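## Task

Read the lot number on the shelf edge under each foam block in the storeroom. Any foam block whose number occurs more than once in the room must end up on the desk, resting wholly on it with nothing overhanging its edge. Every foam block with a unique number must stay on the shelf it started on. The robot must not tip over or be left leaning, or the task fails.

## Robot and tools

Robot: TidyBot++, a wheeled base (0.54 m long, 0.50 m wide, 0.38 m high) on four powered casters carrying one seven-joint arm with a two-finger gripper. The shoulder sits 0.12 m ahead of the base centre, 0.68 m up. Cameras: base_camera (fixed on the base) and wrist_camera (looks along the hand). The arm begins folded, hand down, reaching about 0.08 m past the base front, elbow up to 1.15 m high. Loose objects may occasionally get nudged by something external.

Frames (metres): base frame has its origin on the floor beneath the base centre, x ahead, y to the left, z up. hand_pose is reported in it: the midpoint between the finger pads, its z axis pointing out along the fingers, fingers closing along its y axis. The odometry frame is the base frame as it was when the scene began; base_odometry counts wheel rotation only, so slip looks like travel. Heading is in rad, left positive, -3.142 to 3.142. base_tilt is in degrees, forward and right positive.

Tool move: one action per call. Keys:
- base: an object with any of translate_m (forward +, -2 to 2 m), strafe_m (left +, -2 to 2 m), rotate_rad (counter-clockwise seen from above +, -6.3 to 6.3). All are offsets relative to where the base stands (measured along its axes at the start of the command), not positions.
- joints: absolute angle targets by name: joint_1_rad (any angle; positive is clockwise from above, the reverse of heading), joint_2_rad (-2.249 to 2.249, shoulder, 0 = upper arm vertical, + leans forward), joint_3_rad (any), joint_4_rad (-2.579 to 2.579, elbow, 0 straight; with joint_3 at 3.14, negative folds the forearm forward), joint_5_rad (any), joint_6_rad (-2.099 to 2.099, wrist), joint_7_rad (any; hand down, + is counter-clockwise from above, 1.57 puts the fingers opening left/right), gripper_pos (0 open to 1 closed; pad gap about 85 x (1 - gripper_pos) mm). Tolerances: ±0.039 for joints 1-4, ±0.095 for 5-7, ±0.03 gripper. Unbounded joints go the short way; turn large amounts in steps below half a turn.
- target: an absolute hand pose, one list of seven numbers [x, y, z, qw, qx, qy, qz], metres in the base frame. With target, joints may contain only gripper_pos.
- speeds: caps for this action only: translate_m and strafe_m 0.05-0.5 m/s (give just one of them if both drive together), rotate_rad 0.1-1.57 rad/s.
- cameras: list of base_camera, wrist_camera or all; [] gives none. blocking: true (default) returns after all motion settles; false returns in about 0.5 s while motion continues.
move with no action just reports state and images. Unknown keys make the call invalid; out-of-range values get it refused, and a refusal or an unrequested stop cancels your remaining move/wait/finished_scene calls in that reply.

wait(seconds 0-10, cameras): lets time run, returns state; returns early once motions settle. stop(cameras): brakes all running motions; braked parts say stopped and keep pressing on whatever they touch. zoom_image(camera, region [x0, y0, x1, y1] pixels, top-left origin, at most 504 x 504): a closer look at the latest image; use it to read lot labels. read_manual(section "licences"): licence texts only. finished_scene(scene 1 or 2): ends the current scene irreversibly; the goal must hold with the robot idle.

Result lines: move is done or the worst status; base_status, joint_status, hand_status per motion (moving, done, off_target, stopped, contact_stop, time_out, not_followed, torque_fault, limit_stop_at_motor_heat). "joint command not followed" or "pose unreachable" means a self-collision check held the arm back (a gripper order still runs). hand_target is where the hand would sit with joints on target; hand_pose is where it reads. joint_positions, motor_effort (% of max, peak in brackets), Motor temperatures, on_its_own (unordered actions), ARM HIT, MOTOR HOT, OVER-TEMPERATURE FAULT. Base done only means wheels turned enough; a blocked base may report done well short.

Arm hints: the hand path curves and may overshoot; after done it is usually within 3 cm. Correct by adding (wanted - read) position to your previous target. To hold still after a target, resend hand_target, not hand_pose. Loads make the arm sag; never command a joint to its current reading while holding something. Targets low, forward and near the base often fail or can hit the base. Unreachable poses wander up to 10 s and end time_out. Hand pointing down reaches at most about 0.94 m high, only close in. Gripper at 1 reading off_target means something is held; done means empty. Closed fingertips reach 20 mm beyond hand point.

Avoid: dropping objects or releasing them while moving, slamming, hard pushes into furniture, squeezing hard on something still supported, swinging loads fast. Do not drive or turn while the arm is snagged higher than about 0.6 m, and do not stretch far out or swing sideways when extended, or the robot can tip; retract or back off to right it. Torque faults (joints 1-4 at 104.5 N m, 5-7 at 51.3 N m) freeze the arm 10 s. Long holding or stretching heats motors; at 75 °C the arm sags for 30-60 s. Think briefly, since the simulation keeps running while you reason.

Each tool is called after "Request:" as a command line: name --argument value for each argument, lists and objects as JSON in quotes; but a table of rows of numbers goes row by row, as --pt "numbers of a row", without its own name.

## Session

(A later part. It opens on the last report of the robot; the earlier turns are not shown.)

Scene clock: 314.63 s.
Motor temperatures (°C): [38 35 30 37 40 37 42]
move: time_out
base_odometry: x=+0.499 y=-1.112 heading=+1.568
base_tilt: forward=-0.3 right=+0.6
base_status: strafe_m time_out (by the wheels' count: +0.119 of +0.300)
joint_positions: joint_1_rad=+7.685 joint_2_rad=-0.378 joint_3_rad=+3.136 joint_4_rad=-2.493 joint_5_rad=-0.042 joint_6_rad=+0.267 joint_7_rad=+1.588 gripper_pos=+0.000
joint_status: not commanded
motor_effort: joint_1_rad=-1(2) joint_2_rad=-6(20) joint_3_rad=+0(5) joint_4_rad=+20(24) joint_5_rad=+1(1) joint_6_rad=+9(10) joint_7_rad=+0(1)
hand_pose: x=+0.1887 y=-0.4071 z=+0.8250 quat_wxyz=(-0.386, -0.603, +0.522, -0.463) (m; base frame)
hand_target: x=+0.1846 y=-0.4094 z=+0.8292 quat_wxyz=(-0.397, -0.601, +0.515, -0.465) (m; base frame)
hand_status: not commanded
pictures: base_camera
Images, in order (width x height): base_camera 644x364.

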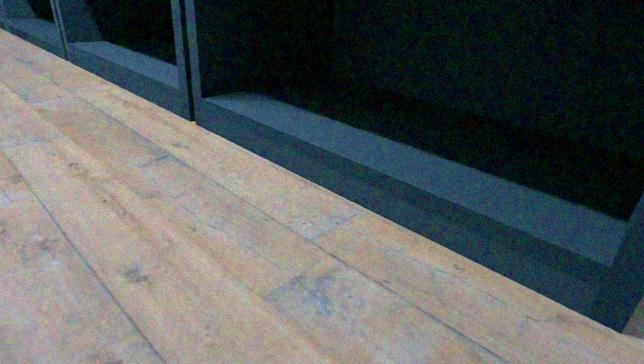

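Request:
move --joints '{"joint_6_rad":-0.91}' --cameras '["wrist_camera"]'

Request:
move --joints '{"joint_1_rad":6.28}' --cameras '[]'

Request:
move --target '[0.42, 0.0, 1.12, 0, 0.866, 0, 0.5]' --cameras '["wrist_camera"]'

Scene clock: 316.67 s.
Motor temperatures (°C): [38 35 30 37 40 37 42]
move: done
base_odometry: x=+0.499 y=-1.112 heading=+1.568
base_tilt: forward=-0.3 right=+0.6
base_status: not commanded
joint_positions: joint_1_rad=+7.685 joint_2_rad=-0.378 joint_3_rad=+3.136 joint_4_rad=-2.493 joint_5_rad=-0.042 joint_6_rad=-0.860 joint_7_rad=+1.588 gripper_pos=+0.000
joint_status: all done
motor_effort: joint_1_rad=-1(1) joint_2_rad=-1(6) joint_3_rad=+1(1) joint_4_rad=+15(20) joint_5_rad=+0(1) joint_6_rad=+2(9) joint_7_rad=+0(1)
hand_pose: x=+0.1586 y=-0.1607 z=+0.6032 quat_wxyz=(-0.042, -0.761, +0.644, -0.073) (m; base frame)
hand_target: x=+0.1429 y=-0.1443 z=+0.5982 quat_wxyz=(-0.035, -0.759, +0.649, -0.040) (m; base frame)
hand_status: not commanded
pictures: wrist_camera
Images, in order (width x height): wrist_camera 644x476.

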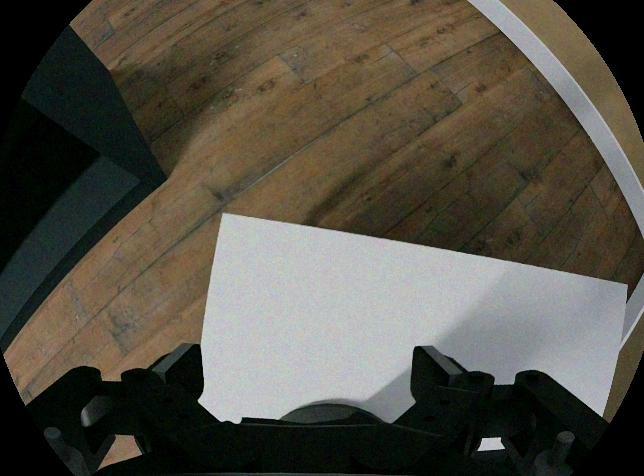

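Scene clock: 319.33 s.
Motor temperatures (°C): [38 35 30 37 40 37 42]
move: done
base_odometry: x=+0.499 y=-1.112 heading=+1.568
base_tilt: forward=-0.4 right=+0.6
base_status: not commanded
joint_positions: joint_1_rad=+6.299 joint_2_rad=-0.378 joint_3_rad=+3.136 joint_4_rad=-2.493 joint_5_rad=-0.042 joint_6_rad=-0.861 joint_7_rad=+1.588 gripper_pos=+0.000
joint_status: all done
motor_effort: joint_1_rad=+0(2) joint_2_rad=-2(2) joint_3_rad=+1(1) joint_4_rad=+15(17) joint_5_rad=+0(1) joint_6_rad=+2(2) joint_7_rad=+0(1)
hand_pose: x=+0.2843 y=+0.0094 z=+0.6032 quat_wxyz=(+0.015, -0.996, +0.009, -0.083) (m; base frame)
hand_target: x=+0.2652 y=+0.0020 z=+0.5982 quat_wxyz=(+0.000, -0.999, -0.002, -0.053) (m; base frame)
hand_status: not commanded
pictures: none
No camera images: "cameras" was empty.

Scene clock: 321.83 s.
Motor temperatures (°C): [38 35 30 37 40 37 42]
move: done
base_odometry: x=+0.499 y=-1.112 heading=+1.568
base_tilt: forward=-0.4 right=+0.6
base_status: not commanded
joint_positions: joint_1_rad=+6.299 joint_2_rad=-0.464 joint_3_rad=+3.136 joint_4_rad=-1.287 joint_5_rad=-0.042 joint_6_rad=-1.249 joint_7_rad=+1.588 gripper_pos=+0.000
joint_status: not commanded
motor_effort: joint_1_rad=+0(1) joint_2_rad=-1(7) joint_3_rad=+1(1) joint_4_rad=+17(21) joint_5_rad=+0(1) joint_6_rad=+8(8) joint_7_rad=+0(1)
hand_pose: x=+0.4341 y=+0.0116 z=+1.1225 quat_wxyz=(+0.012, -0.860, -0.008, -0.510) (m; base frame)
hand_target: x=+0.4200 y=+0.0000 z=+1.1200 quat_wxyz=(+0.000, -0.866, +0.000, -0.500) (m; base frame)
hand_status: done (0.018 m and 2.1 deg from the pose sent, 0.534 m and 50.5 deg at the start)
pictures: wrist_camera
Images, in order (width x height): wrist_camera 644x476.

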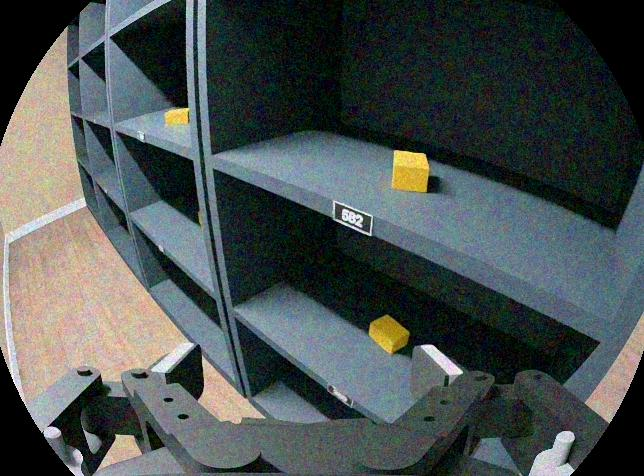

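Request:
move --base '{"rotate_rad":0.9}' --cameras '["wrist_camera","base_camera"]'

Request:
zoom_image --camera "wrist_camera" --region '[300, 100, 600, 400]'

Scene clock: 323.83 s.
Motor temperatures (°C): [38 35 30 37 40 37 42]
move: done
base_odometry: x=+0.499 y=-1.112 heading=+2.467
base_tilt: forward=-0.3 right=+0.6
base_status: done
joint_positions: joint_1_rad=+6.296 joint_2_rad=-0.464 joint_3_rad=+3.137 joint_4_rad=-1.287 joint_5_rad=-0.042 joint_6_rad=-1.250 joint_7_rad=+1.588 gripper_pos=+0.000
joint_status: not commanded
motor_effort: joint_1_rad=+0(1) joint_2_rad=+0(2) joint_3_rad=+1(2) joint_4_rad=+17(18) joint_5_rad=+1(1) joint_6_rad=+7(8) joint_7_rad=+0(1)
hand_pose: x=+0.4339 y=+0.0120 z=+1.1222 quat_wxyz=(+0.013, -0.860, -0.009, -0.509) (m; base frame)
hand_target: x=+0.4200 y=+0.0000 z=+1.1200 quat_wxyz=(+0.000, -0.866, +0.000, -0.500) (m; base frame)
hand_status: not commanded
pictures: base_camera, wrist_camera
Images, in order (width x height): base_camera 644x364, wrist_camera 644x476.

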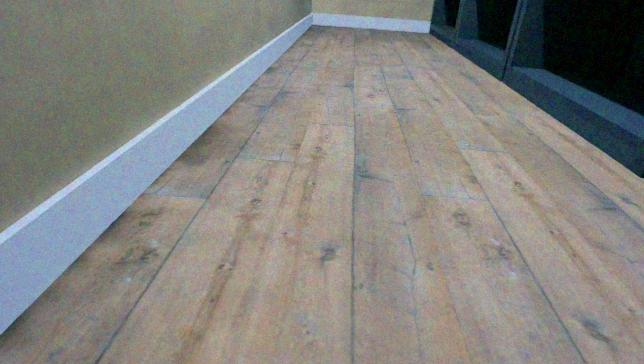

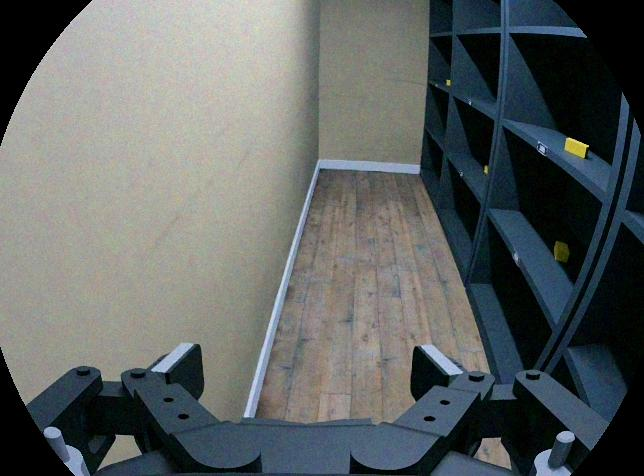

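Scaled by 1.680.

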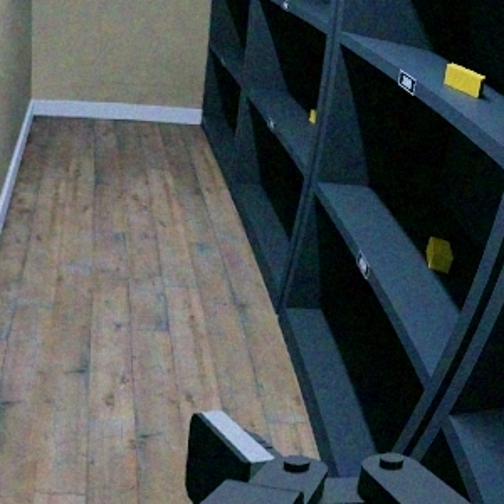

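Request:
move --base '{"translate_m":0.35}' --cameras '[]'

Request:
move --base '{"rotate_rad":-0.9}' --cameras '["wrist_camera","base_camera"]'

Request:
zoom_image --camera "base_camera" --region '[200, 0, 500, 300]'

Scene clock: 326.20 s.
Motor temperatures (°C): [38 35 30 37 40 37 42]
move: done
base_odometry: x=+0.226 y=-0.893 heading=+2.468
base_tilt: forward=-0.3 right=+0.6
base_status: done
joint_positions: joint_1_rad=+6.296 joint_2_rad=-0.469 joint_3_rad=+3.137 joint_4_rad=-1.284 joint_5_rad=-0.042 joint_6_rad=-1.253 joint_7_rad=+1.588 gripper_pos=+0.000
joint_status: not commanded
motor_effort: joint_1_rad=-1(1) joint_2_rad=-1(6) joint_3_rad=+1(2) joint_4_rad=+17(19) joint_5_rad=+0(1) joint_6_rad=+8(9) joint_7_rad=+0(1)
hand_pose: x=+0.4312 y=+0.0120 z=+1.1242 quat_wxyz=(+0.013, -0.859, -0.009, -0.511) (m; base frame)
hand_target: x=+0.4200 y=+0.0000 z=+1.1200 quat_wxyz=(+0.000, -0.866, +0.000, -0.500) (m; base frame)
hand_status: not commanded
pictures: none
No camera images: "cameras" was empty.

Scene clock: 330.30 s.
Motor temperatures (°C): [38 35 30 37 40 37 42]
move: time_out
base_odometry: x=+0.227 y=-0.891 heading=+1.885
base_tilt: forward=-0.3 right=+0.6
base_status: rotate_rad time_out (by the wheels' count: -0.583 of -0.900)
joint_positions: joint_1_rad=+6.294 joint_2_rad=-0.471 joint_3_rad=+3.149 joint_4_rad=-1.284 joint_5_rad=-0.035 joint_6_rad=-1.254 joint_7_rad=+1.588 gripper_pos=+0.000
joint_status: not commanded
motor_effort: joint_1_rad=+0(3) joint_2_rad=+0(8) joint_3_rad=+1(9) joint_4_rad=+18(19) joint_5_rad=+1(5) joint_6_rad=+7(9) joint_7_rad=+0(1)
hand_pose: x=+0.4300 y=+0.0047 z=+1.1249 quat_wxyz=(+0.009, -0.859, -0.003, -0.512) (m; base frame)
hand_target: x=+0.4200 y=+0.0000 z=+1.1200 quat_wxyz=(+0.000, -0.866, +0.000, -0.500) (m; base frame)
hand_status: not commanded
pictures: base_camera, wrist_camera
Images, in order (width x height): base_camera 644x364, wrist_camera 644x476.

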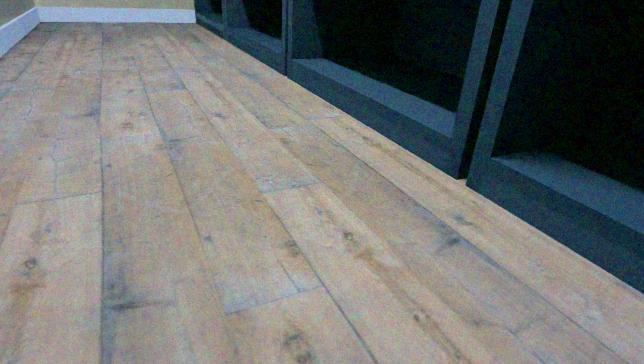

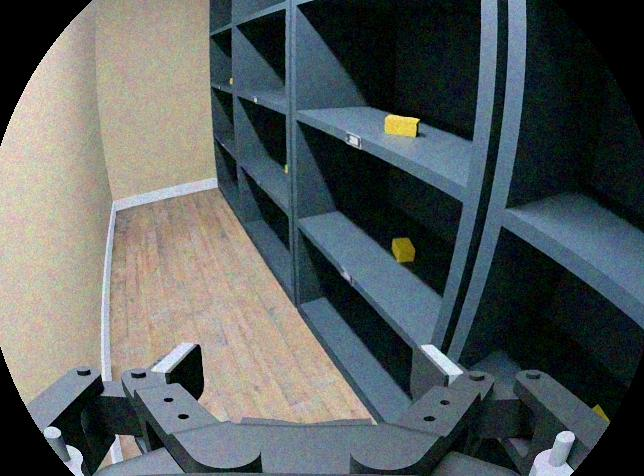

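Scaled by 1.680.

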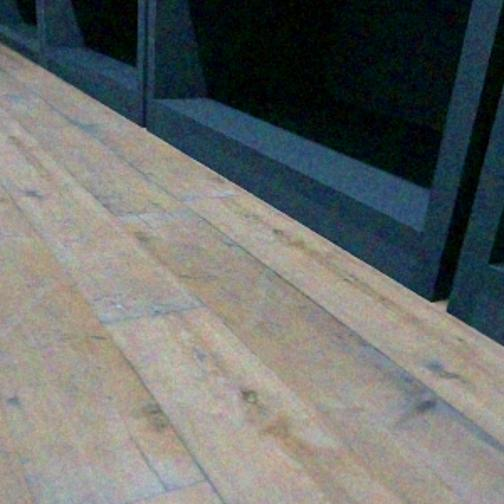

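Request:
move --joints '{"joint_1_rad":6.28,"joint_2_rad":-0.374,"joint_3_rad":3.14,"joint_4_rad":-2.5,"joint_5_rad":0,"joint_6_rad":-0.7,"joint_7_rad":1.57}' --cameras '["wrist_camera"]'

Request:
move --joints '{"joint_1_rad":4.71}' --cameras '["wrist_camera"]'

Request:
move --joints '{"joint_1_rad":3.14}' --cameras '["wrist_camera"]'

Request:
move --joints '{"joint_1_rad":1.57}' --cameras '["wrist_camera"]'

Scene clock: 333.07 s.
Motor temperatures (°C): [38 35 30 37 40 37 42]
move: done
base_odometry: x=+0.227 y=-0.891 heading=+1.885
base_tilt: forward=-0.3 right=+0.6
base_status: not commanded
joint_positions: joint_1_rad=+6.294 joint_2_rad=-0.394 joint_3_rad=+3.149 joint_4_rad=-2.472 joint_5_rad=-0.035 joint_6_rad=-0.755 joint_7_rad=+1.588 gripper_pos=+0.000
joint_status: all done
motor_effort: joint_1_rad=+0(2) joint_2_rad=-3(6) joint_3_rad=+1(2) joint_4_rad=+16(22) joint_5_rad=+0(1) joint_6_rad=+3(8) joint_7_rad=+0(1)
hand_pose: x=+0.3272 y=+0.0052 z=+0.6213 quat_wxyz=(+0.012, -0.988, +0.011, -0.154) (m; base frame)
hand_target: x=+0.3290 y=+0.0023 z=+0.6119 quat_wxyz=(+0.000, -0.988, -0.002, -0.157) (m; base frame)
hand_status: not commanded
pictures: wrist_camera
Images, in order (width x height): wrist_camera 644x476.

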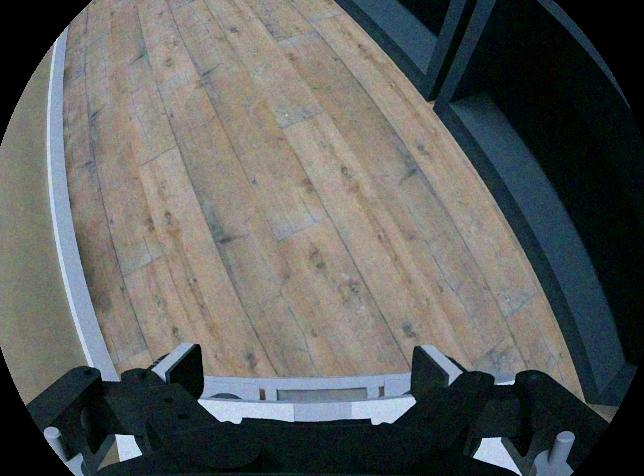

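Scene clock: 335.87 s.
Motor temperatures (°C): [38 35 30 37 40 37 42]
move: done
base_odometry: x=+0.227 y=-0.891 heading=+1.885
base_tilt: forward=-0.4 right=+0.6
base_status: not commanded
joint_positions: joint_1_rad=+4.729 joint_2_rad=-0.393 joint_3_rad=+3.149 joint_4_rad=-2.472 joint_5_rad=-0.035 joint_6_rad=-0.752 joint_7_rad=+1.588 gripper_pos=+0.000
joint_status: all done
motor_effort: joint_1_rad=+0(2) joint_2_rad=-2(3) joint_3_rad=+0(1) joint_4_rad=+17(17) joint_5_rad=+0(1) joint_6_rad=+3(4) joint_7_rad=+0(1)
hand_pose: x=+0.1150 y=+0.2091 z=+0.6215 quat_wxyz=(+0.118, -0.708, -0.689, -0.101) (m; base frame)
hand_target: x=+0.1169 y=+0.2100 z=+0.6119 quat_wxyz=(+0.111, -0.697, -0.699, -0.111) (m; base frame)
hand_status: not commanded
pictures: wrist_camera
Images, in order (width x height): wrist_camera 644x476.

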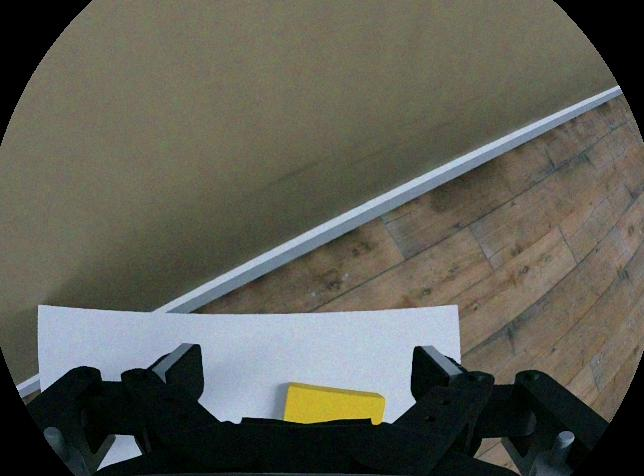

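Scene clock: 338.67 s.
Motor temperatures (°C): [38 35 30 37 40 37 42]
move: done
base_odometry: x=+0.227 y=-0.891 heading=+1.885
base_tilt: forward=-0.4 right=+0.6
base_status: not commanded
joint_positions: joint_1_rad=+3.159 joint_2_rad=-0.393 joint_3_rad=+3.149 joint_4_rad=-2.472 joint_5_rad=-0.035 joint_6_rad=-0.752 joint_7_rad=+1.588 gripper_pos=+0.000
joint_status: all done
motor_effort: joint_1_rad=+0(2) joint_2_rad=-3(3) joint_3_rad=+1(1) joint_4_rad=+17(17) joint_5_rad=+1(1) joint_6_rad=+3(4) joint_7_rad=+0(1)
hand_pose: x=-0.0903 y=-0.0038 z=+0.6216 quat_wxyz=(+0.155, -0.014, -0.988, +0.012) (m; base frame)
hand_target: x=-0.0910 y=-0.0019 z=+0.6119 quat_wxyz=(+0.157, +0.001, -0.988, +0.000) (m; base frame)
hand_status: not commanded
pictures: wrist_camera
Images, in order (width x height): wrist_camera 644x476.

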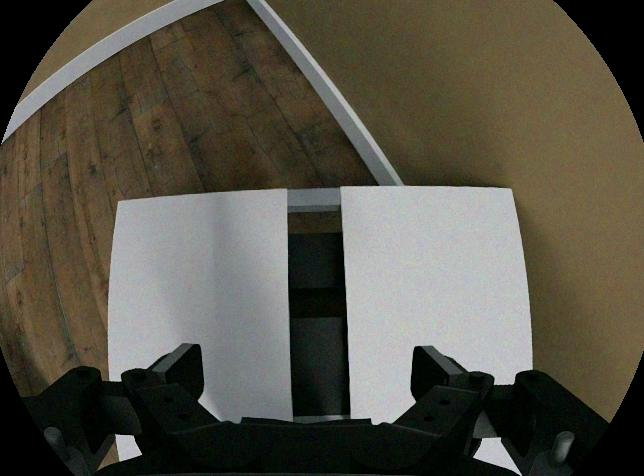

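Scene clock: 341.47 s.
Motor temperatures (°C): [38 35 30 37 40 37 42]
move: done
base_odometry: x=+0.227 y=-0.891 heading=+1.885
base_tilt: forward=-0.3 right=+0.6
base_status: not commanded
joint_positions: joint_1_rad=+1.589 joint_2_rad=-0.393 joint_3_rad=+3.149 joint_4_rad=-2.472 joint_5_rad=-0.035 joint_6_rad=-0.751 joint_7_rad=+1.588 gripper_pos=+0.000
joint_status: all done
motor_effort: joint_1_rad=-1(2) joint_2_rad=-2(3) joint_3_rad=+1(1) joint_4_rad=+16(18) joint_5_rad=+0(1) joint_6_rad=+3(4) joint_7_rad=+0(1)
hand_pose: x=+0.1226 y=-0.2093 z=+0.6216 quat_wxyz=(+0.102, +0.688, -0.709, +0.118) (m; base frame)
hand_target: x=+0.1208 y=-0.2100 z=+0.6119 quat_wxyz=(+0.111, +0.699, -0.698, +0.111) (m; base frame)
hand_status: not commanded
pictures: wrist_camera
Images, in order (width x height): wrist_camera 644x476.

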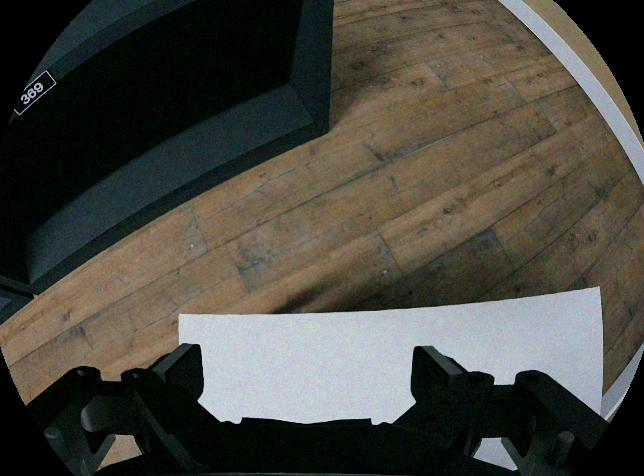

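Request:
move --base '{"strafe_m":-0.15}' --speeds '{"strafe_m":0.15}' --cameras '["wrist_camera"]'

Request:
move --base '{"rotate_rad":-1.05}' --speeds '{"rotate_rad":0.5}' --cameras '["wrist_camera","base_camera"]'

Scene clock: 343.80 s.
Motor temperatures (°C): [38 35 30 37 40 37 42]
move: done
base_odometry: x=+0.370 y=-0.845 heading=+1.883
base_tilt: forward=-0.3 right=+0.6
base_status: done
joint_positions: joint_1_rad=+1.589 joint_2_rad=-0.385 joint_3_rad=+3.149 joint_4_rad=-2.475 joint_5_rad=-0.035 joint_6_rad=-0.748 joint_7_rad=+1.588 gripper_pos=+0.000
joint_status: not commanded
motor_effort: joint_1_rad=-1(1) joint_2_rad=-2(4) joint_3_rad=+1(1) joint_4_rad=+17(18) joint_5_rad=+1(1) joint_6_rad=+3(4) joint_7_rad=+0(1)
hand_pose: x=+0.1227 y=-0.2085 z=+0.6189 quat_wxyz=(+0.099, +0.689, -0.709, +0.115) (m; base frame)
hand_target: x=+0.1208 y=-0.2100 z=+0.6119 quat_wxyz=(+0.111, +0.699, -0.698, +0.111) (m; base frame)
hand_status: not commanded
pictures: wrist_camera
Images, in order (width x height): wrist_camera 644x476.

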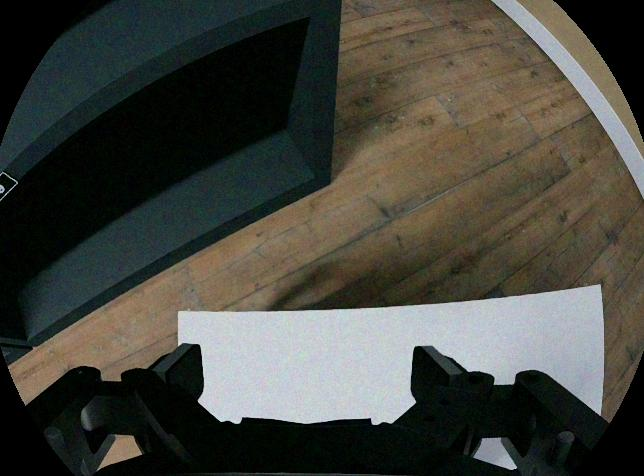

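Scene clock: 346.50 s.
Motor temperatures (°C): [38 35 30 37 40 37 42]
move: done
base_odometry: x=+0.370 y=-0.845 heading=+0.834
base_tilt: forward=-0.3 right=+0.6
base_status: done
joint_positions: joint_1_rad=+1.588 joint_2_rad=-0.385 joint_3_rad=+3.149 joint_4_rad=-2.475 joint_5_rad=-0.035 joint_6_rad=-0.748 joint_7_rad=+1.588 gripper_pos=+0.000
joint_status: not commanded
motor_effort: joint_1_rad=+0(1) joint_2_rad=-3(3) joint_3_rad=+0(1) joint_4_rad=+17(17) joint_5_rad=+0(1) joint_6_rad=+2(3) joint_7_rad=+0(1)
hand_pose: x=+0.1229 y=-0.2085 z=+0.6189 quat_wxyz=(+0.099, +0.689, -0.709, +0.115) (m; base frame)
hand_target: x=+0.1208 y=-0.2100 z=+0.6119 quat_wxyz=(+0.111, +0.699, -0.698, +0.111) (m; base frame)
hand_status: not commanded
pictures: base_camera, wrist_camera
Images, in order (width x height): base_camera 644x364, wrist_camera 644x476.

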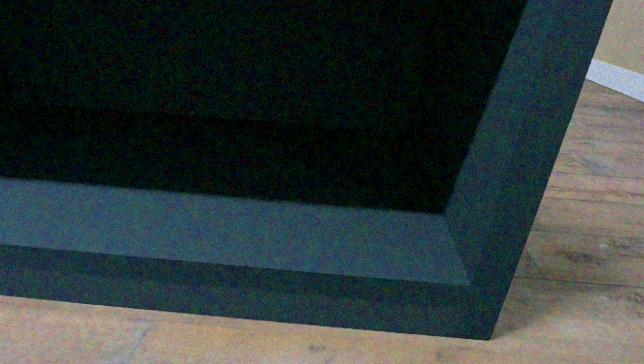

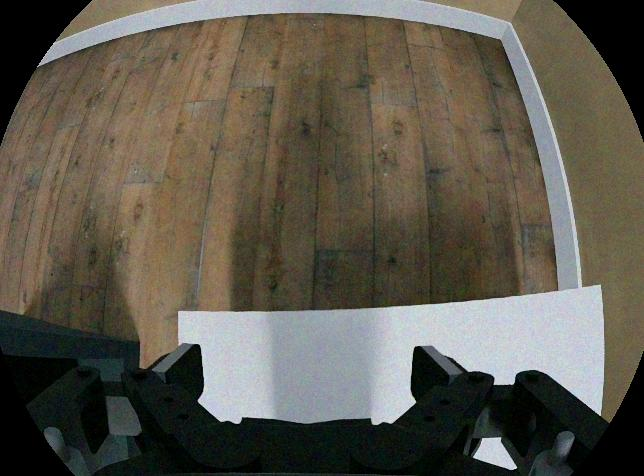

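Request:
move --base '{"strafe_m":-0.66}' --cameras '["base_camera","wrist_camera"]'

Scene clock: 349.83 s.
Motor temperatures (°C): [38 35 30 37 40 37 42]
move: done
base_odometry: x=+0.858 y=-1.288 heading=+0.834
base_tilt: forward=-0.3 right=+0.6
base_status: done
joint_positions: joint_1_rad=+1.588 joint_2_rad=-0.376 joint_3_rad=+3.149 joint_4_rad=-2.477 joint_5_rad=-0.035 joint_6_rad=-0.742 joint_7_rad=+1.588 gripper_pos=+0.000
joint_status: not commanded
motor_effort: joint_1_rad=+0(1) joint_2_rad=-3(5) joint_3_rad=+1(1) joint_4_rad=+16(18) joint_5_rad=+0(1) joint_6_rad=+4(4) joint_7_rad=+0(1)
hand_pose: x=+0.1229 y=-0.2082 z=+0.6166 quat_wxyz=(+0.097, +0.689, -0.709, +0.113) (m; base frame)
hand_target: x=+0.1208 y=-0.2100 z=+0.6119 quat_wxyz=(+0.111, +0.699, -0.698, +0.111) (m; base frame)
hand_status: not commanded
pictures: base_camera, wrist_camera
Images, in order (width x height): base_camera 644x364, wrist_camera 644x476.

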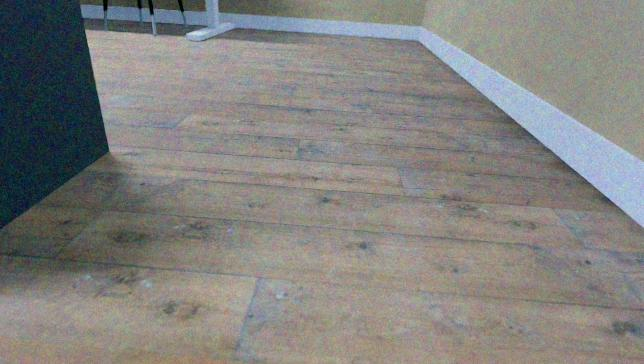

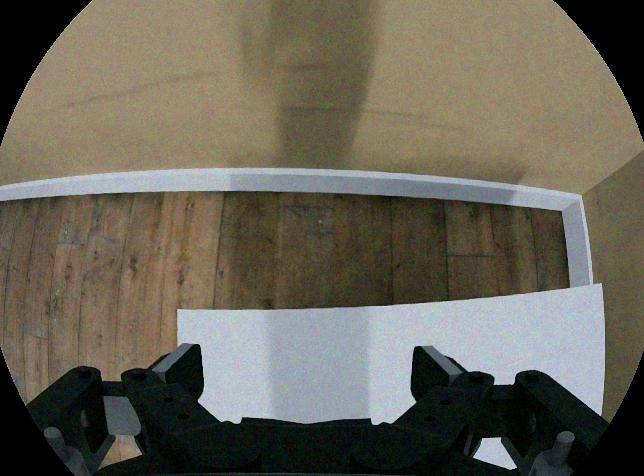

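Request:
move --base '{"translate_m":1.5}' --cameras '["base_camera","wrist_camera"]'

Scene clock: 353.67 s.
Motor temperatures (°C): [38 35 30 37 40 37 42]
move: done
base_odometry: x=+1.867 y=-0.178 heading=+0.833
base_tilt: forward=-0.3 right=+0.6
base_status: done
joint_positions: joint_1_rad=+1.588 joint_2_rad=-0.376 joint_3_rad=+3.148 joint_4_rad=-2.477 joint_5_rad=-0.035 joint_6_rad=-0.742 joint_7_rad=+1.588 gripper_pos=+0.000
joint_status: not commanded
motor_effort: joint_1_rad=+0(1) joint_2_rad=-2(3) joint_3_rad=+1(2) joint_4_rad=+17(17) joint_5_rad=+1(1) joint_6_rad=+3(4) joint_7_rad=+0(1)
hand_pose: x=+0.1230 y=-0.2082 z=+0.6166 quat_wxyz=(+0.097, +0.689, -0.709, +0.113) (m; base frame)
hand_target: x=+0.1208 y=-0.2100 z=+0.6119 quat_wxyz=(+0.111, +0.699, -0.698, +0.111) (m; base frame)
hand_status: not commanded
pictures: base_camera, wrist_camera
Images, in order (width x height): base_camera 644x364, wrist_camera 644x476.

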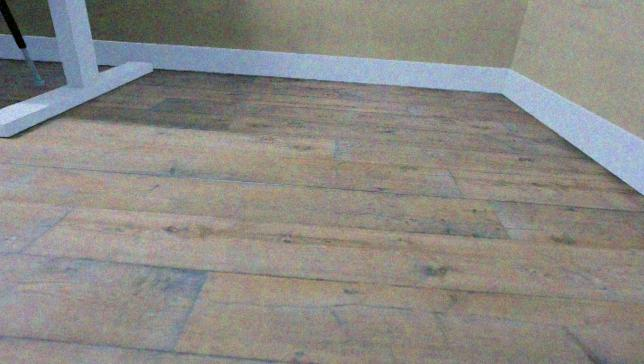

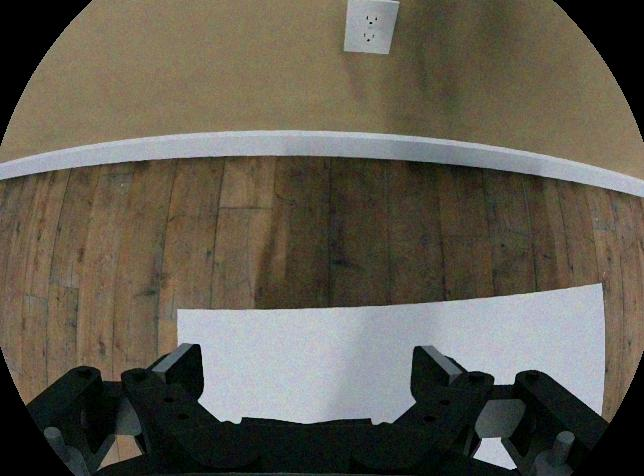

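Request:
move --base '{"strafe_m":1.0}' --joints '{"joint_1_rad":0.0}' --cameras '["base_camera","wrist_camera"]'

Request:
move --joints '{"joint_1_rad":-1.2,"joint_6_rad":-1.3}' --cameras '["wrist_camera"]'

Scene clock: 356.70 s.
Motor temperatures (°C): [38 35 30 37 40 37 42]
move: done
base_odometry: x=+1.127 y=+0.495 heading=+0.833
base_tilt: forward=-0.3 right=+0.6
base_status: done
joint_positions: joint_1_rad=+0.019 joint_2_rad=-0.375 joint_3_rad=+3.148 joint_4_rad=-2.477 joint_5_rad=-0.035 joint_6_rad=-0.742 joint_7_rad=+1.588 gripper_pos=+0.000
joint_status: all done
motor_effort: joint_1_rad=+0(2) joint_2_rad=-2(5) joint_3_rad=+0(2) joint_4_rad=+17(17) joint_5_rad=+1(1) joint_6_rad=+3(4) joint_7_rad=-1(1)
hand_pose: x=+0.3273 y=+0.0036 z=+0.6164 quat_wxyz=(-0.012, +0.989, -0.015, +0.148) (m; base frame)
hand_target: x=+0.3290 y=+0.0016 z=+0.6119 quat_wxyz=(+0.000, +0.988, +0.000, +0.157) (m; base frame)
hand_status: not commanded
pictures: base_camera, wrist_camera
Images, in order (width x height): base_camera 644x364, wrist_camera 644x476.

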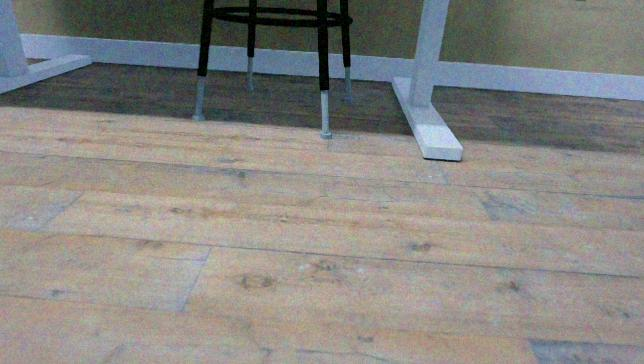

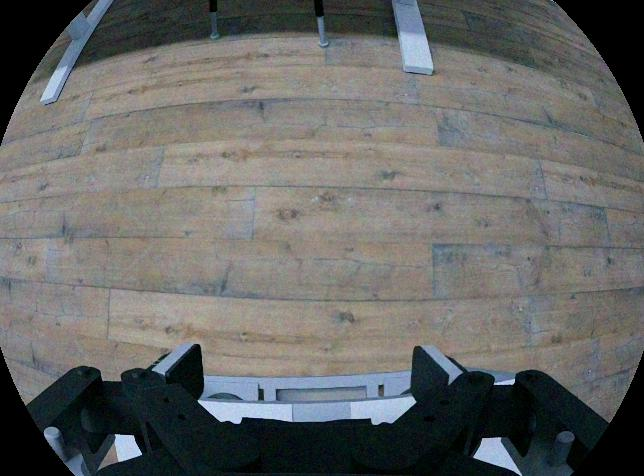

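Scene clock: 359.17 s.
Motor temperatures (°C): [38 35 30 37 40 37 42]
move: not_followed
base_odometry: x=+1.127 y=+0.495 heading=+0.833
base_tilt: forward=-0.4 right=+0.6
base_status: not commanded
joint_positions: joint_1_rad=-0.932 joint_2_rad=-0.375 joint_3_rad=+3.148 joint_4_rad=-2.471 joint_5_rad=-0.044 joint_6_rad=-1.086 joint_7_rad=+1.591 gripper_pos=+0.000
joint_status: joint_1_rad not_followed (moved -0.951 of -1.219); joint_6_rad not_followed (moved -0.345 of -0.558)
motor_effort: joint_1_rad=-1(2) joint_2_rad=+0(3) joint_3_rad=+1(2) joint_4_rad=+15(18) joint_5_rad=+1(1) joint_6_rad=+0(4) joint_7_rad=+0(1)
hand_pose: x=+0.1715 y=+0.0926 z=+0.6051 quat_wxyz=(-0.010, +0.895, +0.446, -0.027) (m; base frame)
hand_target: x=+0.1662 y=+0.0823 z=+0.6036 quat_wxyz=(+0.002, +0.892, +0.450, -0.040) (m; base frame)
hand_status: not commanded
pictures: wrist_camera
joint command not followed: on one or more control steps a check withheld the commanded joint targets, and the robot was not sent them on those steps. On the call's last step the targets were still withheld.
cause: the commanded joint targets, or the way to them, would bring two parts of the arm too close to each other (its gripper and another part of the arm, with the joints from joint_2_rad to joint_7_rad between them).
Images, in order (width x height): wrist_camera 644x476.

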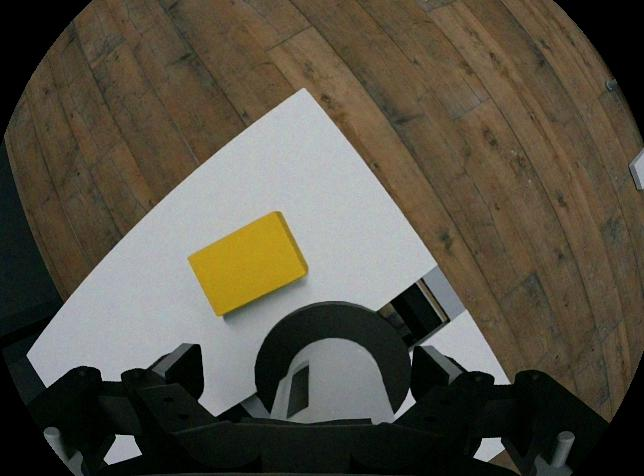

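Request:
move --target '[0.38, 0.15, 0.62, -0.015, 0.985, -0.086, -0.15]' --cameras '["wrist_camera"]'

Request:
move --target '[0.26, 0.178, 0.54, -0.03, 0.936, -0.082, -0.341]' --cameras '["wrist_camera"]'

Scene clock: 362.07 s.
Motor temperatures (°C): [38 35 30 37 40 37 42]
move: done
base_odometry: x=+1.127 y=+0.495 heading=+0.833
base_tilt: forward=-0.3 right=+0.6
base_status: not commanded
joint_positions: joint_1_rad=-0.306 joint_2_rad=+0.250 joint_3_rad=+3.072 joint_4_rad=-1.889 joint_5_rad=-0.074 joint_6_rad=-1.259 joint_7_rad=+1.130 gripper_pos=+0.000
joint_status: not commanded
motor_effort: joint_1_rad=+0(2) joint_2_rad=-22(23) joint_3_rad=+0(3) joint_4_rad=+13(17) joint_5_rad=+0(2) joint_6_rad=-2(3) joint_7_rad=+0(1)
hand_pose: x=+0.3798 y=+0.1282 z=+0.6206 quat_wxyz=(+0.012, +0.990, -0.048, -0.134) (m; base frame)
hand_target: x=+0.3800 y=+0.1500 z=+0.6200 quat_wxyz=(-0.015, +0.985, -0.086, -0.150) (m; base frame)
hand_status: done (0.022 m and 5.7 deg from the pose sent, 0.217 m and 64.2 deg at the start)
pictures: wrist_camera
held back during your reply time, on 21 control steps: two parts of the arm were too close to each other, or the arm's last command would have brought them too close.
led back after a hold: the arm was led back toward your command in small steps, so it may still be short of it.
joint command not followed: on one or more control steps a check withheld the commanded joint targets, and the robot was not sent them on those steps.
cause: the commanded joint targets, or the way to them, would bring two parts of the arm too close to each other (the joints from joint_2_rad to joint_7_rad lie between them).
Images, in order (width x height): wrist_camera 644x476.

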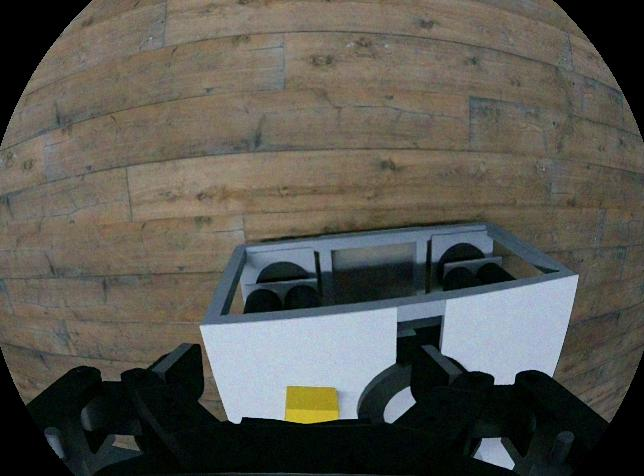

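Scene clock: 363.37 s.
Motor temperatures (°C): [38 35 30 37 40 37 42]
move: done
base_odometry: x=+1.127 y=+0.495 heading=+0.833
base_tilt: forward=-0.3 right=+0.6
base_status: not commanded
joint_positions: joint_1_rad=-0.306 joint_2_rad=+0.501 joint_3_rad=+3.032 joint_4_rad=-2.065 joint_5_rad=-0.272 joint_6_rad=-1.205 joint_7_rad=+1.164 gripper_pos=+0.000
joint_status: not commanded
motor_effort: joint_1_rad=+0(1) joint_2_rad=-23(26) joint_3_rad=-2(2) joint_4_rad=+5(13) joint_5_rad=-1(1) joint_6_rad=-5(5) joint_7_rad=+0(1)
hand_pose: x=+0.2672 y=+0.1574 z=+0.5470 quat_wxyz=(+0.001, +0.939, -0.079, -0.334) (m; base frame)
hand_target: x=+0.2600 y=+0.1780 z=+0.5400 quat_wxyz=(-0.030, +0.936, -0.082, -0.341) (m; base frame)
hand_status: done (0.023 m and 3.7 deg from the pose sent, 0.153 m and 25.3 deg at the start)
pictures: wrist_camera
Images, in order (width x height): wrist_camera 644x476.

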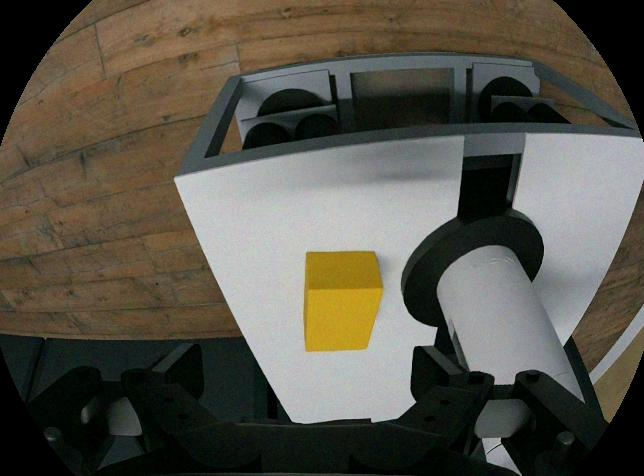

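Request:
move --target '[0.215, 0.16, 0.475, -0.03, 0.936, -0.082, -0.341]' --cameras '["wrist_camera"]'

Request:
move --joints '{"gripper_pos":0.15}' --cameras '["wrist_camera"]'

Scene clock: 365.50 s.
Motor temperatures (°C): [38 35 30 37 40 37 42]
move: done
base_odometry: x=+1.127 y=+0.495 heading=+0.833
base_tilt: forward=-0.3 right=+0.6
base_status: not commanded
joint_positions: joint_1_rad=-0.306 joint_2_rad=+0.624 joint_3_rad=+3.015 joint_4_rad=-2.260 joint_5_rad=-0.321 joint_6_rad=-0.905 joint_7_rad=+1.273 gripper_pos=+0.000
joint_status: not commanded
motor_effort: joint_1_rad=+0(1) joint_2_rad=-22(24) joint_3_rad=-2(2) joint_4_rad=+1(6) joint_5_rad=+0(1) joint_6_rad=-5(6) joint_7_rad=+0(1)
hand_pose: x=+0.2194 y=+0.1458 z=+0.4821 quat_wxyz=(-0.005, +0.938, -0.070, -0.340) (m; base frame)
hand_target: x=+0.2150 y=+0.1600 z=+0.4750 quat_wxyz=(-0.030, +0.936, -0.082, -0.341) (m; base frame)
hand_status: done (0.016 m and 3.2 deg from the pose sent, 0.089 m and 3.7 deg at the start)
pictures: wrist_camera
Images, in order (width x height): wrist_camera 644x476.

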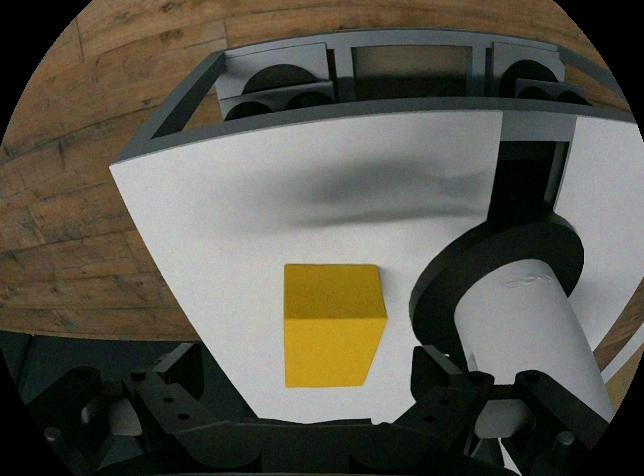

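Scene clock: 366.07 s.
Motor temperatures (°C): [38 35 30 37 40 37 42]
move: done
base_odometry: x=+1.127 y=+0.495 heading=+0.833
base_tilt: forward=-0.3 right=+0.6
base_status: not commanded
joint_positions: joint_1_rad=-0.306 joint_2_rad=+0.624 joint_3_rad=+3.015 joint_4_rad=-2.260 joint_5_rad=-0.322 joint_6_rad=-0.904 joint_7_rad=+1.273 gripper_pos=+0.150
joint_status: all done
motor_effort: joint_1_rad=+0(1) joint_2_rad=-22(23) joint_3_rad=-2(2) joint_4_rad=+1(2) joint_5_rad=+0(1) joint_6_rad=-4(5) joint_7_rad=+0(1)
hand_pose: x=+0.2197 y=+0.1460 z=+0.4818 quat_wxyz=(-0.006, +0.938, -0.070, -0.339) (m; base frame)
hand_target: x=+0.2150 y=+0.1600 z=+0.4750 quat_wxyz=(-0.030, +0.936, -0.082, -0.341) (m; base frame)
hand_status: not commanded
pictures: wrist_camera
Images, in order (width x height): wrist_camera 644x476.

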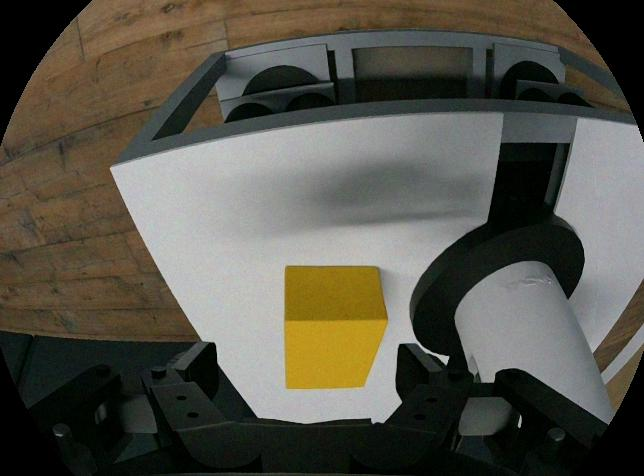

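Request:
move --target '[0.185, 0.146, 0.44, -0.03, 0.936, -0.082, -0.341]' --cameras '["wrist_camera"]'

Scene clock: 367.67 s.
Motor temperatures (°C): [38 35 30 37 40 37 42]
move: done
base_odometry: x=+1.127 y=+0.495 heading=+0.833
base_tilt: forward=-0.3 right=+0.6
base_status: not commanded
joint_positions: joint_1_rad=-0.283 joint_2_rad=+0.735 joint_3_rad=+2.981 joint_4_rad=-2.374 joint_5_rad=-0.362 joint_6_rad=-0.697 joint_7_rad=+1.353 gripper_pos=+0.150
joint_status: not commanded
motor_effort: joint_1_rad=+0(1) joint_2_rad=-21(24) joint_3_rad=-3(3) joint_4_rad=-2(4) joint_5_rad=+0(1) joint_6_rad=-5(6) joint_7_rad=+0(1)
hand_pose: x=+0.1853 y=+0.1348 z=+0.4462 quat_wxyz=(-0.010, +0.936, -0.064, -0.346) (m; base frame)
hand_target: x=+0.1850 y=+0.1460 z=+0.4400 quat_wxyz=(-0.030, +0.936, -0.082, -0.341) (m; base frame)
hand_status: done (0.013 m and 3.1 deg from the pose sent, 0.054 m and 3.1 deg at the start)
pictures: wrist_camera
Images, in order (width x height): wrist_camera 644x476.

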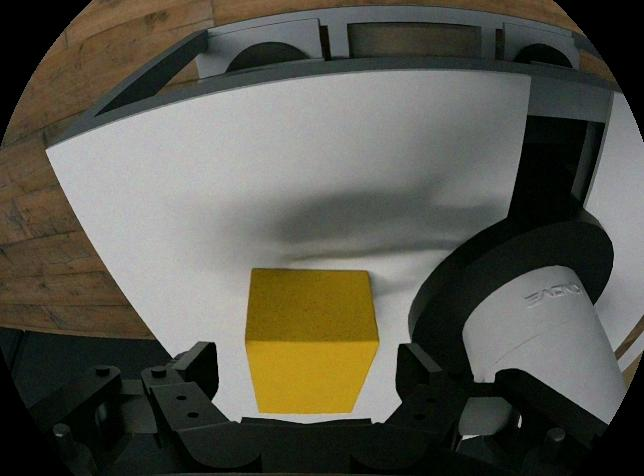

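Request:
move --target '[0.168, 0.148, 0.418, -0.03, 0.936, -0.082, -0.341]' --cameras '["wrist_camera"]'

Request:
move --target '[0.158, 0.149, 0.403, -0.03, 0.936, -0.082, -0.341]' --cameras '["wrist_camera"]'

Scene clock: 369.00 s.
Motor temperatures (°C): [38 35 30 37 40 37 42]
move: done
base_odometry: x=+1.127 y=+0.495 heading=+0.833
base_tilt: forward=-0.3 right=+0.6
base_status: not commanded
joint_positions: joint_1_rad=-0.275 joint_2_rad=+0.824 joint_3_rad=+2.929 joint_4_rad=-2.413 joint_5_rad=-0.400 joint_6_rad=-0.559 joint_7_rad=+1.378 gripper_pos=+0.150
joint_status: not commanded
motor_effort: joint_1_rad=+0(1) joint_2_rad=-21(23) joint_3_rad=-3(3) joint_4_rad=-5(5) joint_5_rad=+0(1) joint_6_rad=-5(6) joint_7_rad=+0(1)
hand_pose: x=+0.1697 y=+0.1404 z=+0.4231 quat_wxyz=(-0.015, +0.936, -0.063, -0.345) (m; base frame)
hand_target: x=+0.1680 y=+0.1480 z=+0.4180 quat_wxyz=(-0.030, +0.936, -0.082, -0.341) (m; base frame)
hand_status: done (0.009 m and 2.8 deg from the pose sent, 0.036 m and 3.1 deg at the start)
pictures: wrist_camera
Images, in order (width x height): wrist_camera 644x476.

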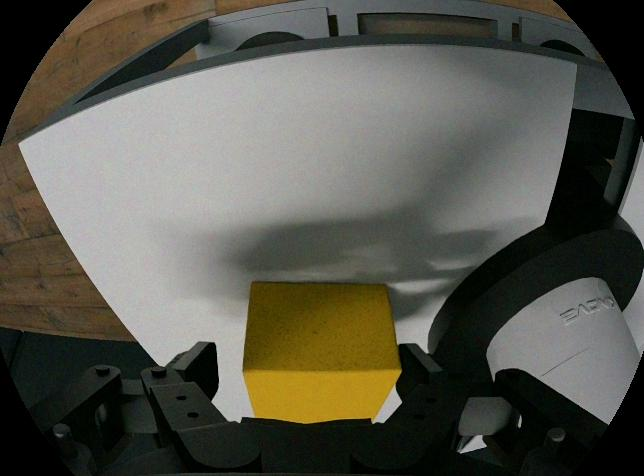

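Scene clock: 369.83 s.
Motor temperatures (°C): [38 35 30 37 40 37 42]
move: done
base_odometry: x=+1.127 y=+0.495 heading=+0.833
base_tilt: forward=-0.3 right=+0.6
base_status: not commanded
joint_positions: joint_1_rad=-0.262 joint_2_rad=+0.892 joint_3_rad=+2.886 joint_4_rad=-2.433 joint_5_rad=-0.411 joint_6_rad=-0.464 joint_7_rad=+1.380 gripper_pos=+0.150
joint_status: not commanded
motor_effort: joint_1_rad=-1(1) joint_2_rad=-21(24) joint_3_rad=-4(4) joint_4_rad=-6(7) joint_5_rad=+0(0) joint_6_rad=-5(6) joint_7_rad=+0(1)
hand_pose: x=+0.1604 y=+0.1435 z=+0.4073 quat_wxyz=(-0.019, +0.937, -0.062, -0.344) (m; base frame)
hand_target: x=+0.1580 y=+0.1490 z=+0.4030 quat_wxyz=(-0.030, +0.936, -0.082, -0.341) (m; base frame)
hand_status: done (0.007 m and 2.7 deg from the pose sent, 0.025 m and 2.8 deg at the start)
pictures: wrist_camera
Images, in order (width x height): wrist_camera 644x476.

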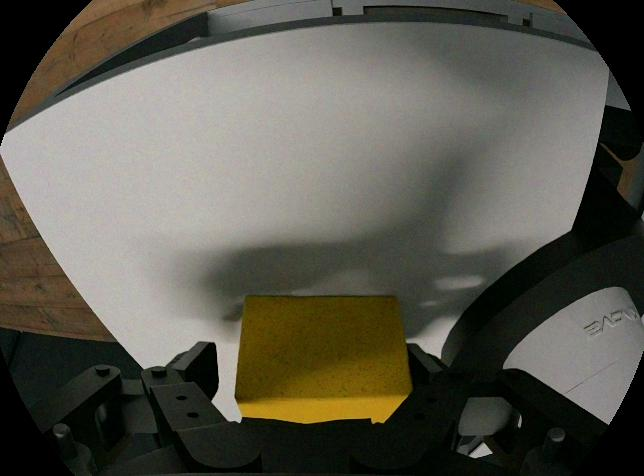

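Request:
move --joints '{"gripper_pos":0.65}' --cameras '["wrist_camera"]'

Scene clock: 371.00 s.
Motor temperatures (°C): [38 35 30 37 40 37 42]
move: off_target
base_odometry: x=+1.127 y=+0.495 heading=+0.833
base_tilt: forward=-0.3 right=+0.6
base_status: not commanded
joint_positions: joint_1_rad=-0.254 joint_2_rad=+0.891 joint_3_rad=+2.882 joint_4_rad=-2.438 joint_5_rad=-0.413 joint_6_rad=-0.460 joint_7_rad=+1.381 gripper_pos=+0.399
joint_status: gripper_pos off_target (ended at +0.399, target +0.650)
motor_effort: joint_1_rad=-1(2) joint_2_rad=-20(22) joint_3_rad=-3(4) joint_4_rad=-7(7) joint_5_rad=+0(1) joint_6_rad=-4(6) joint_7_rad=+0(1)
hand_pose: x=+0.1598 y=+0.1433 z=+0.4081 quat_wxyz=(-0.020, +0.936, -0.065, -0.344) (m; base frame)
hand_target: x=+0.1580 y=+0.1490 z=+0.4030 quat_wxyz=(-0.030, +0.936, -0.082, -0.341) (m; base frame)
hand_status: not commanded
pictures: wrist_camera
Images, in order (width x height): wrist_camera 644x476.

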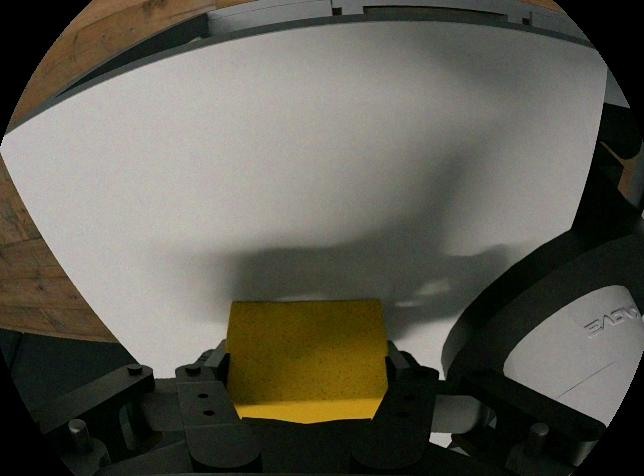

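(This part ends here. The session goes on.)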